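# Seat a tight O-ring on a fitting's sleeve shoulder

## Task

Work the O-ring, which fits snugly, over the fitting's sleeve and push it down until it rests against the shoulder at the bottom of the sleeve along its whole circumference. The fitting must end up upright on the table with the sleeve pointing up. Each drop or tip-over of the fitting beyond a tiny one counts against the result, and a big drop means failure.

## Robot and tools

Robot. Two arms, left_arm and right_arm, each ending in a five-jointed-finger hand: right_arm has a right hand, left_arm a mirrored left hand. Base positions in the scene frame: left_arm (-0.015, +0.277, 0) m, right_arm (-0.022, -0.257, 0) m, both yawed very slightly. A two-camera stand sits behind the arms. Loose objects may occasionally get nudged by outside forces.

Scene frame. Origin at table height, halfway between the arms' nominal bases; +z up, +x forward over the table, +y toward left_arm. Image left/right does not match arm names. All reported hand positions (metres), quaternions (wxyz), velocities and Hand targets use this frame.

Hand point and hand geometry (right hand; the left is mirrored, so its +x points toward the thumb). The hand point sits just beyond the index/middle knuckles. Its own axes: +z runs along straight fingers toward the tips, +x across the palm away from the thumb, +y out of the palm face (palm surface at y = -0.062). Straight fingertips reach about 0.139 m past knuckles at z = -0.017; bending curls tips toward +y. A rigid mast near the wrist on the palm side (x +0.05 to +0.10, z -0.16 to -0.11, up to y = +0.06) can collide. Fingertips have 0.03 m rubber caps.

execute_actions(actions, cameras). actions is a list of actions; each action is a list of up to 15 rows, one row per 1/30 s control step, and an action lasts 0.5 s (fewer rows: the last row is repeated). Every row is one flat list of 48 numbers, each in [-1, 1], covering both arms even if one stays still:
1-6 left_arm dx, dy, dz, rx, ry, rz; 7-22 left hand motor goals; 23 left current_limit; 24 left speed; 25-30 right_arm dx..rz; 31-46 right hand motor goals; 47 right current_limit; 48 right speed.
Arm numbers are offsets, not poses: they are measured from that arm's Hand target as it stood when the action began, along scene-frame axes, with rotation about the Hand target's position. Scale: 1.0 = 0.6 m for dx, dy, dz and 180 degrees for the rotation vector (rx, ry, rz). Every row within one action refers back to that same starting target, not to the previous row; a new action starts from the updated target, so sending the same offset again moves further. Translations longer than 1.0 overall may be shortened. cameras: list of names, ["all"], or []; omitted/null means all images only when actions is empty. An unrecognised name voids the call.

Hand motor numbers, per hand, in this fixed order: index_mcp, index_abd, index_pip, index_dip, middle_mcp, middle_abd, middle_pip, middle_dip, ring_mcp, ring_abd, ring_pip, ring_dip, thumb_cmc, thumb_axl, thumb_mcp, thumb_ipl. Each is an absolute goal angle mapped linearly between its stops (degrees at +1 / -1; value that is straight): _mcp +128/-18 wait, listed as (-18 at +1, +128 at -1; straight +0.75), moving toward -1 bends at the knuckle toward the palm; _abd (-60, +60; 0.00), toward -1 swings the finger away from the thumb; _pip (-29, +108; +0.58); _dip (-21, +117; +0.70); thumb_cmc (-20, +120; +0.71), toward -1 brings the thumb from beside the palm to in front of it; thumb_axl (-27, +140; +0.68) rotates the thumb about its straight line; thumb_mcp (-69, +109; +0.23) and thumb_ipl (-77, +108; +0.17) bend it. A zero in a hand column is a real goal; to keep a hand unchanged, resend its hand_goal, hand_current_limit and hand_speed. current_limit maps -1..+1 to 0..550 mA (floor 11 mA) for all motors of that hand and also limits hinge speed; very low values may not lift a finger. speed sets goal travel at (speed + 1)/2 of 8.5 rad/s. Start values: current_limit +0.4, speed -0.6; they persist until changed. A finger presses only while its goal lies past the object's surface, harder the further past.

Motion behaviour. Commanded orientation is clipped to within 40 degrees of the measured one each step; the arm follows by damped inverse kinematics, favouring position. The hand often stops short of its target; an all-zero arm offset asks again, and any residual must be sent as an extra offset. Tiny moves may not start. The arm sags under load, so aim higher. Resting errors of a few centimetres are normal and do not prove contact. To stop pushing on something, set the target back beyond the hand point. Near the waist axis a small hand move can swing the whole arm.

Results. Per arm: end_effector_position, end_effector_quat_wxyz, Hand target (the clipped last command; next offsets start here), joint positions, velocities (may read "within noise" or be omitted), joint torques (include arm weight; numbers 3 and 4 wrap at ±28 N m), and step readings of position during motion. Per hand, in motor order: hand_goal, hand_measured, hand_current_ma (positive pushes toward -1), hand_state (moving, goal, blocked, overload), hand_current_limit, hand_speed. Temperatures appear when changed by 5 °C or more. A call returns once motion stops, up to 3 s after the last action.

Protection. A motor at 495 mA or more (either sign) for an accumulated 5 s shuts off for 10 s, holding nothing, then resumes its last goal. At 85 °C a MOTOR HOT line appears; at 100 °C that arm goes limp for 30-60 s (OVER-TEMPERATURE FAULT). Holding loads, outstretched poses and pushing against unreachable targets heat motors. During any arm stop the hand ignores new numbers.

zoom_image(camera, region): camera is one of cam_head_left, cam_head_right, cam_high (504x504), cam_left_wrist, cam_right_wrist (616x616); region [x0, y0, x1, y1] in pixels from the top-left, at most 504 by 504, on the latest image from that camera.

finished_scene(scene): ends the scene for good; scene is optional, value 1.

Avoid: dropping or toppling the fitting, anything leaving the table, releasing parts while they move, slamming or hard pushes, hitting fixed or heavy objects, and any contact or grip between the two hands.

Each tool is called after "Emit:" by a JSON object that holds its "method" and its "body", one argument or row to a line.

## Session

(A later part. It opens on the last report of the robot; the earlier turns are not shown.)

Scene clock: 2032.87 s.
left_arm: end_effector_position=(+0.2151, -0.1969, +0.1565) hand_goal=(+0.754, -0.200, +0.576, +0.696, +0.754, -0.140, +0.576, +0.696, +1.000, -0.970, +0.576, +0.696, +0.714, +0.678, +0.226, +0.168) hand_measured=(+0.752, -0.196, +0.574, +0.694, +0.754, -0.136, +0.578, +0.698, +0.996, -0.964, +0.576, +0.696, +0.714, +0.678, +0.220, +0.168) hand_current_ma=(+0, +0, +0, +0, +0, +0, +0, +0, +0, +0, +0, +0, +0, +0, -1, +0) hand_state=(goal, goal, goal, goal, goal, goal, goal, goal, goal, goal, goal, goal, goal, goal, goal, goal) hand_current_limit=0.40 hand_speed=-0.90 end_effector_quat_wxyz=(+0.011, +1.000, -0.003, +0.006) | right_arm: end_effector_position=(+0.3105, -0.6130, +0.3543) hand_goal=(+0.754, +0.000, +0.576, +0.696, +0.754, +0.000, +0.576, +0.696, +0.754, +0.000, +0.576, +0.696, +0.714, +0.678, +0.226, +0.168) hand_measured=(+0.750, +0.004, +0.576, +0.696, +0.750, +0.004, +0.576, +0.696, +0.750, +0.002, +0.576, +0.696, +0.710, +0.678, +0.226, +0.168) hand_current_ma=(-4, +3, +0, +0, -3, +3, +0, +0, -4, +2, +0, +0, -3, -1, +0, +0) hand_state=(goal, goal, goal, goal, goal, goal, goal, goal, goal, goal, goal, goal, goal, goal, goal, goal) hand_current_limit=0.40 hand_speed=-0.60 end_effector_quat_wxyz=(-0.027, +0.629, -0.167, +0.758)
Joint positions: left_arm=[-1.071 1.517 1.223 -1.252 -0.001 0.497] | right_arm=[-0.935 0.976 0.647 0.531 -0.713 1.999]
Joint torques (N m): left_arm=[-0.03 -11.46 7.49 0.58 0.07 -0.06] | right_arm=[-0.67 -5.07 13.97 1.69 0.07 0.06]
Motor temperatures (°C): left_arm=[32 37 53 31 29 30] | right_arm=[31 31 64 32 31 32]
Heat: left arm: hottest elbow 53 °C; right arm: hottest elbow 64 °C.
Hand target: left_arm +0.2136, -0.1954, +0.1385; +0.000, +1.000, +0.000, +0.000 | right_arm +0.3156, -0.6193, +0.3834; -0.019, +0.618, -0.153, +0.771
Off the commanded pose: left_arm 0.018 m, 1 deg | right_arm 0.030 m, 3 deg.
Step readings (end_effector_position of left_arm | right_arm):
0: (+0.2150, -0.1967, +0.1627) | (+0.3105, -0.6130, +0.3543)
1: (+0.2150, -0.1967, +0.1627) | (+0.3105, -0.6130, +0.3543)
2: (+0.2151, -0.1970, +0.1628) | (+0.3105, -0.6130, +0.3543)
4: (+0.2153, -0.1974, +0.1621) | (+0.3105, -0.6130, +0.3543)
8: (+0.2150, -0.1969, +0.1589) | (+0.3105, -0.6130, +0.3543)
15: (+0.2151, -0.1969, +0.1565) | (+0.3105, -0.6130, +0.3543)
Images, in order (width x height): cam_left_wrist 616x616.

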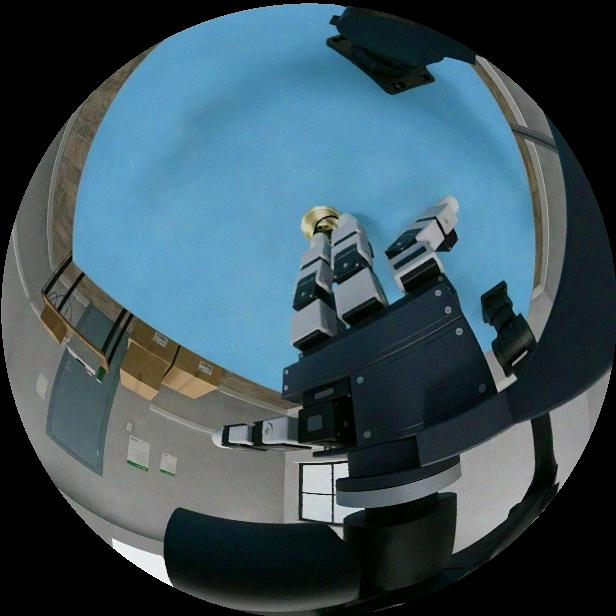

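Emit:
{"method": "execute_actions", "body": {
  "actions": [
    [[0,0,0,0,0,0,0.754,-0.15,0.576,0.696,0.754,-0.14,0.576,0.696,1.0,-0.97,0.576,0.696,0.714,0.678,0.226,0.168,0.4,-0.9,0,0,0,0,0,0,0.754,0,0.576,0.696,0.754,0,0.576,0.696,0.754,0,0.576,0.696,0.714,0.678,0.226,0.168,0.4,-0.6]],
    [[0,0,0,0,0,0,0.754,-0.11,0.576,0.696,0.754,-0.14,0.576,0.696,1.0,-0.97,0.576,0.696,0.714,0.678,0.226,0.168,0.4,-0.9,0,0,0,0,0,0,0.754,0,0.576,0.696,0.754,0,0.576,0.696,0.754,0,0.576,0.696,0.714,0.678,0.226,0.168,0.4,-0.6]]
  ]
}}

Emit:
{"method": "execute_actions", "body": {
  "actions": [
    [[0,0,0,0,0,0,0.754,-0.07,0.576,0.696,0.754,-0.14,0.576,0.696,1.0,-0.97,0.576,0.696,0.714,0.678,0.226,0.168,0.4,-0.9,0,0,0,0,0,0,0.754,0,0.576,0.696,0.754,0,0.576,0.696,0.754,0,0.576,0.696,0.714,0.678,0.226,0.168,0.4,-0.6]]
  ]
}}

Emit:
{"method": "execute_actions", "body": {
  "actions": [
    [[0,0,0,0,0,0,0.754,-0.03,0.576,0.696,0.754,-0.14,0.576,0.696,1.0,-0.97,0.576,0.696,0.714,0.678,0.226,0.168,0.4,-0.9,0,0,0,0,0,0,0.754,0,0.576,0.696,0.754,0,0.576,0.696,0.754,0,0.576,0.696,0.714,0.678,0.226,0.168,0.4,-0.6]]
  ],
  "cameras": ["cam_left_wrist"]
}}

Emit:
{"method": "zoom_image", "body": {
  "camera": "cam_left_wrist",
  "region": [270, 190, 370, 290]
}}

Scene clock: 2043.23 s.
left_arm: end_effector_position=(+0.2150, -0.1970, +0.1565) hand_goal=(+0.754, -0.110, +0.576, +0.696, +0.754, -0.140, +0.576, +0.696, +1.000, -0.970, +0.576, +0.696, +0.714, +0.678, +0.226, +0.168) hand_measured=(+0.752, -0.126, +0.574, +0.694, +0.754, -0.136, +0.578, +0.698, +0.996, -0.964, +0.576, +0.696, +0.714, +0.678, +0.220, +0.168) hand_current_ma=(+0, -4, +0, +0, +0, +0, +0, +0, +0, +0, +0, +0, +0, +0, -1, +0) hand_state=(goal, goal, goal, goal, goal, goal, goal, goal, goal, goal, goal, goal, goal, goal, goal, goal) hand_current_limit=0.40 hand_speed=-0.90 end_effector_quat_wxyz=(+0.011, +1.000, -0.003, +0.006) | right_arm: end_effector_position=(+0.3105, -0.6130, +0.3543) hand_goal=(+0.754, +0.000, +0.576, +0.696, +0.754, +0.000, +0.576, +0.696, +0.754, +0.000, +0.576, +0.696, +0.714, +0.678, +0.226, +0.168) hand_measured=(+0.750, +0.004, +0.576, +0.696, +0.750, +0.004, +0.576, +0.696, +0.750, +0.002, +0.576, +0.696, +0.710, +0.678, +0.226, +0.168) hand_current_ma=(-4, +3, +0, +0, -3, +3, +0, +0, -4, +2, +0, +0, -3, -1, +0, +0) hand_state=(goal, goal, goal, goal, goal, goal, goal, goal, goal, goal, goal, goal, goal, goal, goal, goal) hand_current_limit=0.40 hand_speed=-0.60 end_effector_quat_wxyz=(-0.027, +0.629, -0.167, +0.758)
Joint positions: left_arm=[-1.071 1.517 1.223 -1.252 -0.001 0.497] | right_arm=[-0.935 0.976 0.647 0.531 -0.713 1.999]
Joint torques (N m): left_arm=[-0.03 -11.63 7.58 0.55 0.06 -0.04] | right_arm=[-0.67 -5.07 13.97 1.69 0.07 0.06]
Motor temperatures (°C): left_arm=[32 36 52 31 29 30] | right_arm=[31 31 64 32 31 32]
Heat: left arm: hottest elbow 52 °C; right arm: hottest elbow 64 °C.
Hand target: left_arm +0.2136, -0.1954, +0.1385; +0.000, +1.000, +0.000, +0.000 | right_arm +0.3156, -0.6193, +0.3834; -0.019, +0.618, -0.153, +0.771
Off the commanded pose: left_arm 0.018 m, 1 deg | right_arm 0.030 m, 3 deg.
Step readings (end_effector_position of left_arm | right_arm):
0: (+0.2151, -0.1969, +0.1565) | (+0.3105, -0.6130, +0.3543)
1: (+0.2151, -0.1969, +0.1565) | (+0.3105, -0.6130, +0.3543)
2: (+0.2151, -0.1969, +0.1565) | (+0.3105, -0.6130, +0.3543)
4: (+0.2151, -0.1969, +0.1565) | (+0.3105, -0.6130, +0.3543)
8: (+0.2151, -0.1969, +0.1565) | (+0.3105, -0.6130, +0.3543)
15: (+0.2151, -0.1969, +0.1565) | (+0.3105, -0.6130, +0.3543)
16: (+0.2151, -0.1969, +0.1565) | (+0.3105, -0.6130, +0.3543)
17: (+0.2151, -0.1969, +0.1565) | (+0.3105, -0.6130, +0.3543)
19: (+0.2150, -0.1970, +0.1565) | (+0.3105, -0.6130, +0.3543)
23: (+0.2150, -0.1970, +0.1565) | (+0.3105, -0.6130, +0.3543)
30: (+0.2150, -0.1970, +0.1565) | (+0.3105, -0.6130, +0.3543)

Scene clock: 2043.93 s.
left_arm: end_effector_position=(+0.2144, -0.1973, +0.1566) hand_goal=(+0.754, -0.070, +0.576, +0.696, +0.754, -0.140, +0.576, +0.696, +1.000, -0.970, +0.576, +0.696, +0.714, +0.678, +0.226, +0.168) hand_measured=(+0.754, -0.108, +0.576, +0.694, +0.754, -0.136, +0.578, +0.698, +0.996, -0.964, +0.576, +0.696, +0.714, +0.678, +0.220, +0.168) hand_current_ma=(+0, -20, +0, +0, +0, +0, +0, +0, +0, +0, +0, +0, +0, +0, -1, +0) hand_state=(goal, blocked, goal, goal, goal, goal, goal, goal, goal, goal, goal, goal, goal, goal, goal, goal) hand_current_limit=0.40 hand_speed=-0.90 end_effector_quat_wxyz=(+0.012, +1.000, -0.003, +0.005) | right_arm: end_effector_position=(+0.3105, -0.6130, +0.3543) hand_goal=(+0.754, +0.000, +0.576, +0.696, +0.754, +0.000, +0.576, +0.696, +0.754, +0.000, +0.576, +0.696, +0.714, +0.678, +0.226, +0.168) hand_measured=(+0.750, +0.004, +0.576, +0.696, +0.750, +0.004, +0.576, +0.696, +0.750, +0.002, +0.576, +0.696, +0.710, +0.678, +0.226, +0.168) hand_current_ma=(-4, +3, +0, +0, -3, +3, +0, +0, -4, +2, +0, +0, -3, -1, +0, +0) hand_state=(goal, goal, goal, goal, goal, goal, goal, goal, goal, goal, goal, goal, goal, goal, goal, goal) hand_current_limit=0.40 hand_speed=-0.60 end_effector_quat_wxyz=(-0.027, +0.629, -0.167, +0.758)
Joint positions: left_arm=[-1.071 1.517 1.223 -1.252 0.002 0.497] | right_arm=[-0.935 0.976 0.647 0.531 -0.713 1.999]
Joint torques (N m): left_arm=[0.09 -11.52 7.53 0.55 -0.05 -0.05] | right_arm=[-0.67 -5.07 13.97 1.7 0.07 0.06]
Motor temperatures (°C): left_arm=[32 36 52 31 29 30] | right_arm=[31 31 64 32 31 32]
Heat: left arm: hottest elbow 52 °C; right arm: hottest elbow 64 °C.
Hand target: left_arm +0.2135, -0.1955, +0.1385; +0.000, +1.000, -0.001, +0.000 | right_arm +0.3156, -0.6193, +0.3834; -0.019, +0.618, -0.153, +0.771
Off the commanded pose: left_arm 0.018 m, 1 deg | right_arm 0.030 m, 3 deg.
Step readings (end_effector_position of left_arm | right_arm):
0: (+0.2150, -0.1970, +0.1565) | (+0.3105, -0.6130, +0.3543)
1: (+0.2150, -0.1970, +0.1565) | (+0.3105, -0.6130, +0.3543)
2: (+0.2148, -0.1971, +0.1566) | (+0.3105, -0.6130, +0.3543)
4: (+0.2147, -0.1972, +0.1566) | (+0.3105, -0.6130, +0.3543)
8: (+0.2144, -0.1973, +0.1566) | (+0.3105, -0.6130, +0.3543)
15: (+0.2144, -0.1973, +0.1566) | (+0.3105, -0.6130, +0.3543)

Scene clock: 2044.63 s.
left_arm: end_effector_position=(+0.2139, -0.1976, +0.1567) hand_goal=(+0.754, -0.030, +0.576, +0.696, +0.754, -0.140, +0.576, +0.696, +1.000, -0.970, +0.576, +0.696, +0.714, +0.678, +0.226, +0.168) hand_measured=(+0.756, -0.098, +0.576, +0.696, +0.754, -0.136, +0.578, +0.698, +0.996, -0.964, +0.576, +0.696, +0.714, +0.678, +0.220, +0.168) hand_current_ma=(+0, -57, +0, +0, +0, +0, +0, +0, +0, +0, +0, +0, +0, +0, -1, +0) hand_state=(goal, blocked, goal, goal, goal, goal, goal, goal, goal, goal, goal, goal, goal, goal, goal, goal) hand_current_limit=0.40 hand_speed=-0.90 end_effector_quat_wxyz=(+0.012, +1.000, -0.003, +0.004) | right_arm: end_effector_position=(+0.3105, -0.6130, +0.3543) hand_goal=(+0.754, +0.000, +0.576, +0.696, +0.754, +0.000, +0.576, +0.696, +0.754, +0.000, +0.576, +0.696, +0.714, +0.678, +0.226, +0.168) hand_measured=(+0.750, +0.004, +0.576, +0.696, +0.750, +0.004, +0.576, +0.696, +0.750, +0.002, +0.576, +0.696, +0.710, +0.678, +0.226, +0.168) hand_current_ma=(-4, +3, +0, +0, -3, +3, +0, +0, -4, +2, +0, +0, -3, -1, +0, +0) hand_state=(goal, goal, goal, goal, goal, goal, goal, goal, goal, goal, goal, goal, goal, goal, goal, goal) hand_current_limit=0.40 hand_speed=-0.60 end_effector_quat_wxyz=(-0.027, +0.629, -0.167, +0.758)
Joint positions: left_arm=[-1.071 1.517 1.223 -1.252 0.006 0.497] | right_arm=[-0.935 0.976 0.647 0.531 -0.713 1.999]
Joint torques (N m): left_arm=[-0.09 -11.34 7.56 0.49 -0.2 -0.06] | right_arm=[-0.62 -5.07 13.97 1.69 0.07 0.05]
Motor temperatures (°C): left_arm=[32 36 52 31 29 30] | right_arm=[31 31 64 32 31 32]
Heat: left arm: hottest elbow 52 °C; right arm: hottest elbow 64 °C.
Hand target: left_arm +0.2135, -0.1954, +0.1385; +0.000, +1.000, -0.001, +0.000 | right_arm +0.3156, -0.6193, +0.3834; -0.019, +0.618, -0.153, +0.771
Off the commanded pose: left_arm 0.018 m, 2 deg | right_arm 0.030 m, 3 deg.
Step readings (end_effector_position of left_arm | right_arm):
0: (+0.2144, -0.1973, +0.1566) | (+0.3105, -0.6130, +0.3543)
1: (+0.2144, -0.1973, +0.1566) | (+0.3105, -0.6130, +0.3543)
2: (+0.2143, -0.1974, +0.1566) | (+0.3105, -0.6130, +0.3543)
4: (+0.2139, -0.1976, +0.1567) | (+0.3105, -0.6130, +0.3543)
8: (+0.2139, -0.1976, +0.1567) | (+0.3105, -0.6130, +0.3543)
15: (+0.2139, -0.1976, +0.1567) | (+0.3105, -0.6130, +0.3543)
Images, in order (width x height): cam_left_wrist 616x616.

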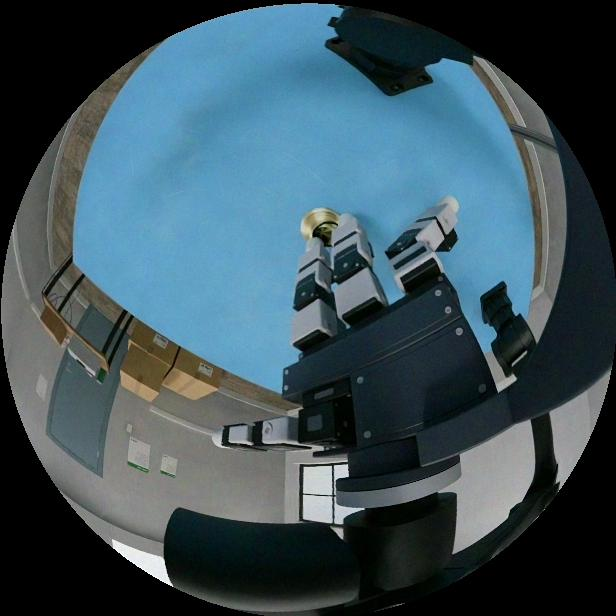

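Scaled by 5.040 from the camera's 616x616 image, which has a finer 880x880 frame.

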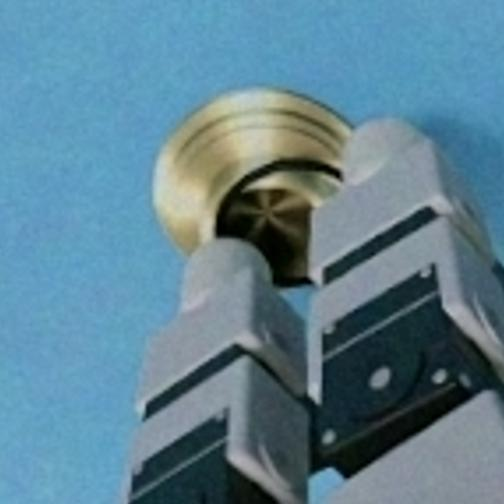

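Emit:
{"method": "zoom_image", "body": {
  "camera": "cam_left_wrist",
  "region": [298, 205, 343, 250]
}}

Scaled by 11.200 from the camera's 616x616 image, which has a finer 880x880 frame.

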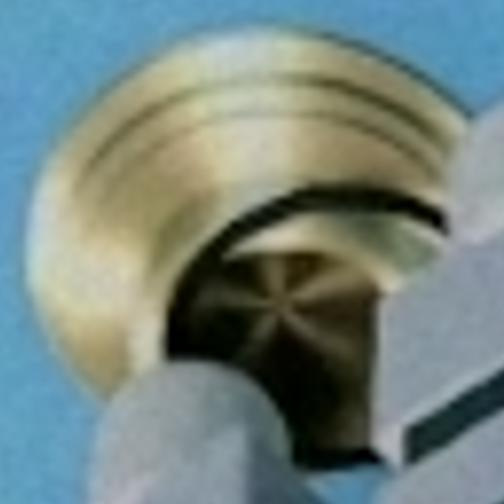

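Emit:
{"method": "execute_actions", "body": {
  "actions": [
    [[0,0,0,0,0,0,0.754,-0.03,0.576,0.696,0.754,-0.06,0.576,0.696,1.0,-0.97,0.576,0.696,0.714,0.678,0.226,0.168,0.4,-0.9,0,0,0,0,0,0,0.754,0,0.576,0.696,0.754,0,0.576,0.696,0.754,0,0.576,0.696,0.714,0.678,0.226,0.168,0.4,-0.6]]
  ]
}}

Emit:
{"method": "execute_actions", "body": {
  "actions": [
    [[0,0,0,0,0,0,0.754,-0.03,0.576,0.696,0.754,0.0,0.576,0.696,1.0,-0.97,0.576,0.696,0.714,0.678,0.226,0.168,0.4,-0.9,0,0,0,0,0,0,0.754,0,0.576,0.696,0.754,0,0.576,0.696,0.754,0,0.576,0.696,0.714,0.678,0.226,0.168,0.4,-0.6]]
  ],
  "cameras": ["cam_left_wrist"]
}}

Emit:
{"method": "zoom_image", "body": {
  "camera": "cam_left_wrist",
  "region": [298, 205, 343, 250]
}}

Scene clock: 2066.10 s.
left_arm: end_effector_position=(+0.2138, -0.1976, +0.1567) hand_goal=(+0.754, -0.030, +0.576, +0.696, +0.754, -0.060, +0.576, +0.696, +1.000, -0.970, +0.576, +0.696, +0.714, +0.678, +0.226, +0.168) hand_measured=(+0.756, -0.096, +0.576, +0.696, +0.754, -0.068, +0.578, +0.698, +0.996, -0.964, +0.576, +0.696, +0.714, +0.678, +0.220, +0.168) hand_current_ma=(+0, -56, +0, +0, +0, -1, +0, +0, +0, +0, +0, +0, +0, +0, -1, +0) hand_state=(goal, blocked, goal, goal, goal, goal, goal, goal, goal, goal, goal, goal, goal, goal, goal, goal) hand_current_limit=0.40 hand_speed=-0.90 end_effector_quat_wxyz=(+0.012, +1.000, -0.003, +0.003) | right_arm: end_effector_position=(+0.3105, -0.6130, +0.3543) hand_goal=(+0.754, +0.000, +0.576, +0.696, +0.754, +0.000, +0.576, +0.696, +0.754, +0.000, +0.576, +0.696, +0.714, +0.678, +0.226, +0.168) hand_measured=(+0.750, +0.004, +0.576, +0.696, +0.750, +0.004, +0.576, +0.696, +0.750, +0.002, +0.576, +0.696, +0.710, +0.678, +0.226, +0.168) hand_current_ma=(-4, +3, +0, +0, -3, +3, +0, +0, -4, +2, +0, +0, -3, -1, +0, +0) hand_state=(goal, goal, goal, goal, goal, goal, goal, goal, goal, goal, goal, goal, goal, goal, goal, goal) hand_current_limit=0.40 hand_speed=-0.60 end_effector_quat_wxyz=(-0.027, +0.629, -0.167, +0.758)
Joint positions: left_arm=[-1.071 1.517 1.223 -1.252 0.006 0.497] | right_arm=[-0.935 0.976 0.647 0.531 -0.713 1.999]
Joint torques (N m): left_arm=[-0.5 -11.58 7.58 0.64 -0.21 -0.05] | right_arm=[-0.62 -5.01 13.97 1.7 0.07 0.06]
Motor temperatures (°C): left_arm=[32 36 50 31 29 30] | right_arm=[31 31 65 32 31 32]
Heat: left arm: hottest elbow 50 °C; right arm: hottest elbow 65 °C.
Hand target: left_arm +0.2135, -0.1955, +0.1385; +0.000, +1.000, -0.001, +0.000 | right_arm +0.3156, -0.6193, +0.3834; -0.019, +0.618, -0.153, +0.771
Off the commanded pose: left_arm 0.018 m, 2 deg | right_arm 0.030 m, 3 deg.
Step readings (end_effector_position of left_arm | right_arm):
0: (+0.2139, -0.1976, +0.1567) | (+0.3105, -0.6130, +0.3543)
1: (+0.2139, -0.1976, +0.1567) | (+0.3105, -0.6130, +0.3543)
2: (+0.2139, -0.1976, +0.1567) | (+0.3105, -0.6130, +0.3543)
4: (+0.2139, -0.1976, +0.1567) | (+0.3105, -0.6130, +0.3543)
8: (+0.2138, -0.1976, +0.1567) | (+0.3105, -0.6130, +0.3543)
15: (+0.2138, -0.1976, +0.1567) | (+0.3105, -0.6130, +0.3543)

Scene clock: 2066.80 s.
left_arm: end_effector_position=(+0.2138, -0.1976, +0.1567) hand_goal=(+0.754, -0.030, +0.576, +0.696, +0.754, +0.000, +0.576, +0.696, +1.000, -0.970, +0.576, +0.696, +0.714, +0.678, +0.226, +0.168) hand_measured=(+0.756, -0.096, +0.578, +0.696, +0.754, -0.010, +0.578, +0.698, +0.996, -0.964, +0.576, +0.696, +0.714, +0.678, +0.220, +0.168) hand_current_ma=(+0, -55, +0, +0, +0, -1, +0, +0, +0, +0, +0, +0, +0, +0, -1, +0) hand_state=(goal, blocked, goal, goal, goal, goal, goal, goal, goal, goal, goal, goal, goal, goal, goal, goal) hand_current_limit=0.40 hand_speed=-0.90 end_effector_quat_wxyz=(+0.012, +1.000, -0.003, +0.003) | right_arm: end_effector_position=(+0.3105, -0.6130, +0.3543) hand_goal=(+0.754, +0.000, +0.576, +0.696, +0.754, +0.000, +0.576, +0.696, +0.754, +0.000, +0.576, +0.696, +0.714, +0.678, +0.226, +0.168) hand_measured=(+0.750, +0.004, +0.576, +0.696, +0.750, +0.004, +0.576, +0.696, +0.750, +0.002, +0.576, +0.696, +0.710, +0.678, +0.226, +0.168) hand_current_ma=(-4, +3, +0, +0, -3, +3, +0, +0, -4, +2, +0, +0, -3, -1, +0, +0) hand_state=(goal, goal, goal, goal, goal, goal, goal, goal, goal, goal, goal, goal, goal, goal, goal, goal) hand_current_limit=0.40 hand_speed=-0.60 end_effector_quat_wxyz=(-0.027, +0.629, -0.167, +0.758)
Joint positions: left_arm=[-1.071 1.517 1.223 -1.252 0.006 0.497] | right_arm=[-0.935 0.976 0.647 0.531 -0.713 1.999]
Joint torques (N m): left_arm=[0.09 -11.4 7.49 0.57 -0.22 -0.05] | right_arm=[-0.67 -5.07 13.97 1.7 0.07 0.06]
Motor temperatures (°C): left_arm=[32 36 50 31 29 30] | right_arm=[31 31 65 32 31 32]
Heat: left arm: hottest elbow 50 °C; right arm: hottest elbow 65 °C.
Hand target: left_arm +0.2135, -0.1954, +0.1385; +0.000, +1.000, -0.001, +0.000 | right_arm +0.3156, -0.6193, +0.3834; -0.019, +0.618, -0.153, +0.771
Off the commanded pose: left_arm 0.018 m, 2 deg | right_arm 0.030 m, 3 deg.
Step readings (end_effector_position of left_arm | right_arm):
0: (+0.2138, -0.1976, +0.1567) | (+0.3105, -0.6130, +0.3543)
1: (+0.2138, -0.1976, +0.1567) | (+0.3105, -0.6130, +0.3543)
2: (+0.2138, -0.1976, +0.1567) | (+0.3105, -0.6130, +0.3543)
4: (+0.2138, -0.1976, +0.1567) | (+0.3105, -0.6130, +0.3543)
8: (+0.2138, -0.1976, +0.1567) | (+0.3105, -0.6130, +0.3543)
15: (+0.2138, -0.1976, +0.1567) | (+0.3105, -0.6130, +0.3543)
Images, in order (width x height): cam_left_wrist 616x616.

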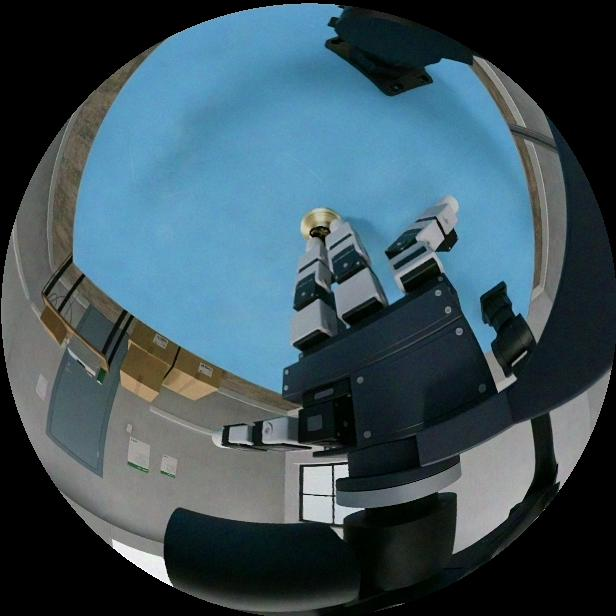

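Scaled by 11.200 from the camera's 616x616 image, which has a finer 880x880 frame.

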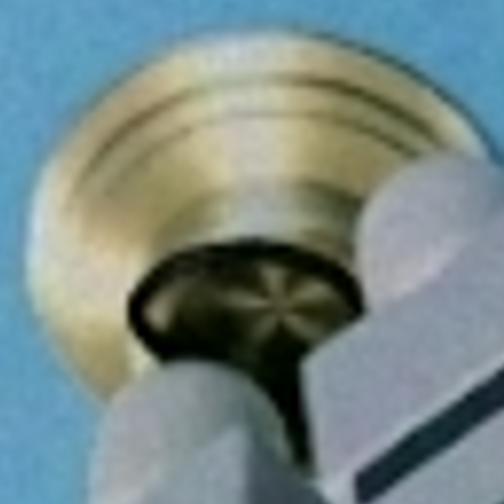

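Emit:
{"method": "execute_actions", "body": {
  "actions": [
    [[0,0,0,0,0,0,0.786,-0.10,0.511,0.696,0.786,-0.0,0.511,0.696,1.0,-0.97,0.576,0.696,0.714,0.678,0.226,0.168,0.4,-0.6,0,0,0,0,0,0,0.754,0,0.576,0.696,0.754,0,0.576,0.696,0.754,0,0.576,0.696,0.714,0.678,0.226,0.168,0.4,-0.6],[0,0,0,0,0,0,0.803,-0.10,0.478,0.696,0.803,-0.0,0.478,0.696,1.0,-0.97,0.576,0.696,0.714,0.678,0.226,0.168,0.4,-0.6,0,0,0,0,0,0,0.754,0,0.576,0.696,0.754,0,0.576,0.696,0.754,0,0.576,0.696,0.714,0.678,0.226,0.168,0.4,-0.6],[0,0,0,0,0,0,0.819,-0.10,0.445,0.696,0.819,-0.0,0.445,0.696,1.0,-0.97,0.576,0.696,0.714,0.678,0.226,0.168,0.4,-0.6,0,0,0,0,0,0,0.754,0,0.576,0.696,0.754,0,0.576,0.696,0.754,0,0.576,0.696,0.714,0.678,0.226,0.168,0.4,-0.6],[0,0,0,0,0,0,0.836,-0.10,0.412,0.696,0.836,-0.0,0.412,0.696,1.0,-0.97,0.576,0.696,0.714,0.678,0.226,0.168,0.4,-0.6,0,0,0,0,0,0,0.754,0,0.576,0.696,0.754,0,0.576,0.696,0.754,0,0.576,0.696,0.714,0.678,0.226,0.168,0.4,-0.6],[0,0,0,0,0,0,0.852,-0.10,0.380,0.696,0.852,-0.0,0.380,0.696,1.0,-0.97,0.576,0.696,0.714,0.678,0.226,0.168,0.4,-0.6,0,0,0,0,0,0,0.754,0,0.576,0.696,0.754,0,0.576,0.696,0.754,0,0.576,0.696,0.714,0.678,0.226,0.168,0.4,-0.6],[0,0,0,0,0,0,0.869,-0.10,0.347,0.696,0.869,-0.0,0.347,0.696,1.0,-0.97,0.576,0.696,0.714,0.678,0.226,0.168,0.4,-0.6,0,0,0,0,0,0,0.754,0,0.576,0.696,0.754,0,0.576,0.696,0.754,0,0.576,0.696,0.714,0.678,0.226,0.168,0.4,-0.6],[0,0,0,0,0,0,0.885,-0.10,0.314,0.696,0.885,-0.0,0.314,0.696,1.0,-0.97,0.576,0.696,0.714,0.678,0.226,0.168,0.4,-0.6,0,0,0,0,0,0,0.754,0,0.576,0.696,0.754,0,0.576,0.696,0.754,0,0.576,0.696,0.714,0.678,0.226,0.168,0.4,-0.6],[0,0,0,0,0,0,0.901,-0.10,0.281,0.696,0.901,-0.0,0.281,0.696,1.0,-0.97,0.576,0.696,0.714,0.678,0.226,0.168,0.4,-0.6,0,0,0,0,0,0,0.754,0,0.576,0.696,0.754,0,0.576,0.696,0.754,0,0.576,0.696,0.714,0.678,0.226,0.168,0.4,-0.6],[0,0,0,0,0,0,0.918,-0.10,0.248,0.696,0.918,-0.0,0.248,0.696,1.0,-0.97,0.576,0.696,0.714,0.678,0.226,0.168,0.4,-0.6,0,0,0,0,0,0,0.754,0,0.576,0.696,0.754,0,0.576,0.696,0.754,0,0.576,0.696,0.714,0.678,0.226,0.168,0.4,-0.6],[0,0,0,0,0,0,0.934,-0.10,0.216,0.696,0.934,-0.0,0.216,0.696,1.0,-0.97,0.576,0.696,0.714,0.678,0.226,0.168,0.4,-0.6,0,0,0,0,0,0,0.754,0,0.576,0.696,0.754,0,0.576,0.696,0.754,0,0.576,0.696,0.714,0.678,0.226,0.168,0.4,-0.6],[0,0,0,0,0,0,0.951,-0.10,0.183,0.696,0.951,-0.0,0.183,0.696,1.0,-0.97,0.576,0.696,0.714,0.678,0.226,0.168,0.4,-0.6,0,0,0,0,0,0,0.754,0,0.576,0.696,0.754,0,0.576,0.696,0.754,0,0.576,0.696,0.714,0.678,0.226,0.168,0.4,-0.6],[0,0,0,0,0,0,0.967,-0.10,0.150,0.696,0.967,-0.0,0.150,0.696,1.0,-0.97,0.576,0.696,0.714,0.678,0.226,0.168,0.4,-0.6,0,0,0,0,0,0,0.754,0,0.576,0.696,0.754,0,0.576,0.696,0.754,0,0.576,0.696,0.714,0.678,0.226,0.168,0.4,-0.6],[0,0,0,0,0,0,1.0,-0.10,0.085,0.696,1.0,-0.0,0.085,0.696,1.0,-0.97,0.576,0.696,0.714,0.678,0.226,0.168,0.4,-0.6,0,0,0,0,0,0,0.754,0,0.576,0.696,0.754,0,0.576,0.696,0.754,0,0.576,0.696,0.714,0.678,0.226,0.168,0.4,-0.6]]
  ],
  "cameras": ["cam_left_wrist"]
}}

Emit:
{"method": "zoom_image", "body": {
  "camera": "cam_left_wrist",
  "region": [298, 205, 343, 250]
}}

Emit:
{"method": "zoom_image", "body": {
  "camera": "cam_left_wrist",
  "region": [270, 190, 370, 290]
}}

Scene clock: 2155.03 s.
left_arm: end_effector_position=(+0.2146, -0.1972, +0.1566) hand_goal=(+1.000, -0.100, +0.086, +0.696, +1.000, +0.000, +0.086, +0.696, +1.000, -0.970, +0.576, +0.696, +0.714, +0.678, +0.226, +0.168) hand_measured=(+0.992, -0.102, +0.090, +0.696, +0.992, -0.002, +0.090, +0.698, +0.996, -0.964, +0.576, +0.696, +0.714, +0.678, +0.220, +0.168) hand_current_ma=(-1, +0, +0, +0, -1, +0, +0, +0, +0, +0, +0, +0, +0, +0, -1, +0) hand_state=(goal, goal, goal, goal, goal, goal, goal, goal, goal, goal, goal, goal, goal, goal, goal, goal) hand_current_limit=0.40 hand_speed=-0.60 end_effector_quat_wxyz=(+0.011, +1.000, -0.003, +0.005) | right_arm: end_effector_position=(+0.3105, -0.6130, +0.3543) hand_goal=(+0.754, +0.000, +0.576, +0.696, +0.754, +0.000, +0.576, +0.696, +0.754, +0.000, +0.576, +0.696, +0.714, +0.678, +0.226, +0.168) hand_measured=(+0.750, +0.004, +0.576, +0.696, +0.750, +0.004, +0.576, +0.696, +0.750, +0.002, +0.576, +0.696, +0.710, +0.678, +0.226, +0.168) hand_current_ma=(-4, +3, +0, +0, -3, +3, +0, +0, -4, +2, +0, +0, -3, -1, +0, +0) hand_state=(goal, goal, goal, goal, goal, goal, goal, goal, goal, goal, goal, goal, goal, goal, goal, goal) hand_current_limit=0.40 hand_speed=-0.60 end_effector_quat_wxyz=(-0.027, +0.629, -0.167, +0.758)
Joint positions: left_arm=[-1.071 1.517 1.223 -1.252 0.001 0.497] | right_arm=[-0.935 0.976 0.647 0.531 -0.713 1.999]
Joint torques (N m): left_arm=[-0.15 -11.34 7.49 0.64 -0.02 -0.07] | right_arm=[-0.67 -5.07 13.97 1.7 0.07 0.06]
Motor temperatures (°C): left_arm=[31 36 48 31 30 30] | right_arm=[31 31 65 32 31 32]
Heat: left arm: hottest elbow 48 °C; right arm: hottest elbow 65 °C.
Hand target: left_arm +0.2135, -0.1955, +0.1385; +0.000, +1.000, -0.001, +0.000 | right_arm +0.3156, -0.6193, +0.3834; -0.019, +0.618, -0.153, +0.771
Off the commanded pose: left_arm 0.018 m, 1 deg | right_arm 0.030 m, 3 deg.
Step readings (end_effector_position of left_arm | right_arm):
0: (+0.2138, -0.1976, +0.1567) | (+0.3105, -0.6130, +0.3543)
1: (+0.2138, -0.1976, +0.1567) | (+0.3105, -0.6130, +0.3543)
2: (+0.2140, -0.1975, +0.1566) | (+0.3105, -0.6130, +0.3543)
4: (+0.2143, -0.1974, +0.1566) | (+0.3105, -0.6130, +0.3543)
8: (+0.2144, -0.1973, +0.1566) | (+0.3105, -0.6130, +0.3543)
15: (+0.2146, -0.1972, +0.1566) | (+0.3105, -0.6130, +0.3543)
Images, in order (width x height): cam_left_wrist 616x616.

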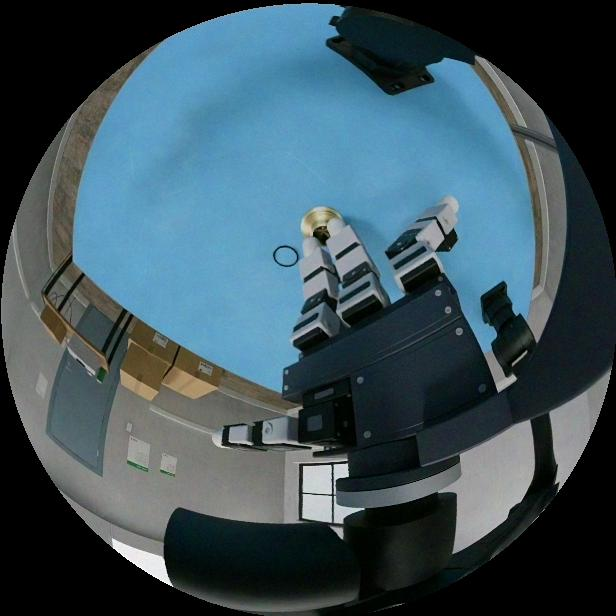

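Scaled by 11.200 from the camera's 616x616 image, which has a finer 880x880 frame.

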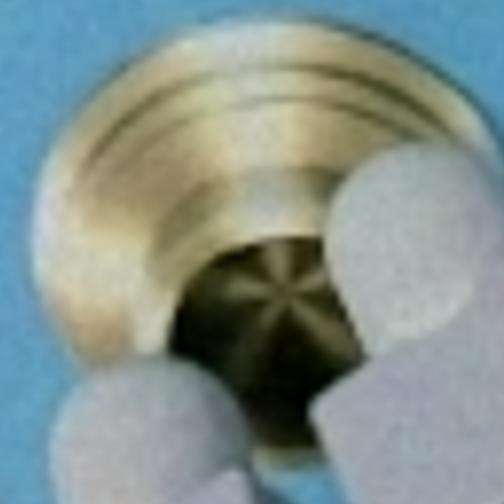

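Scaled by 5.040 from the camera's 616x616 image, which has a finer 880x880 frame.

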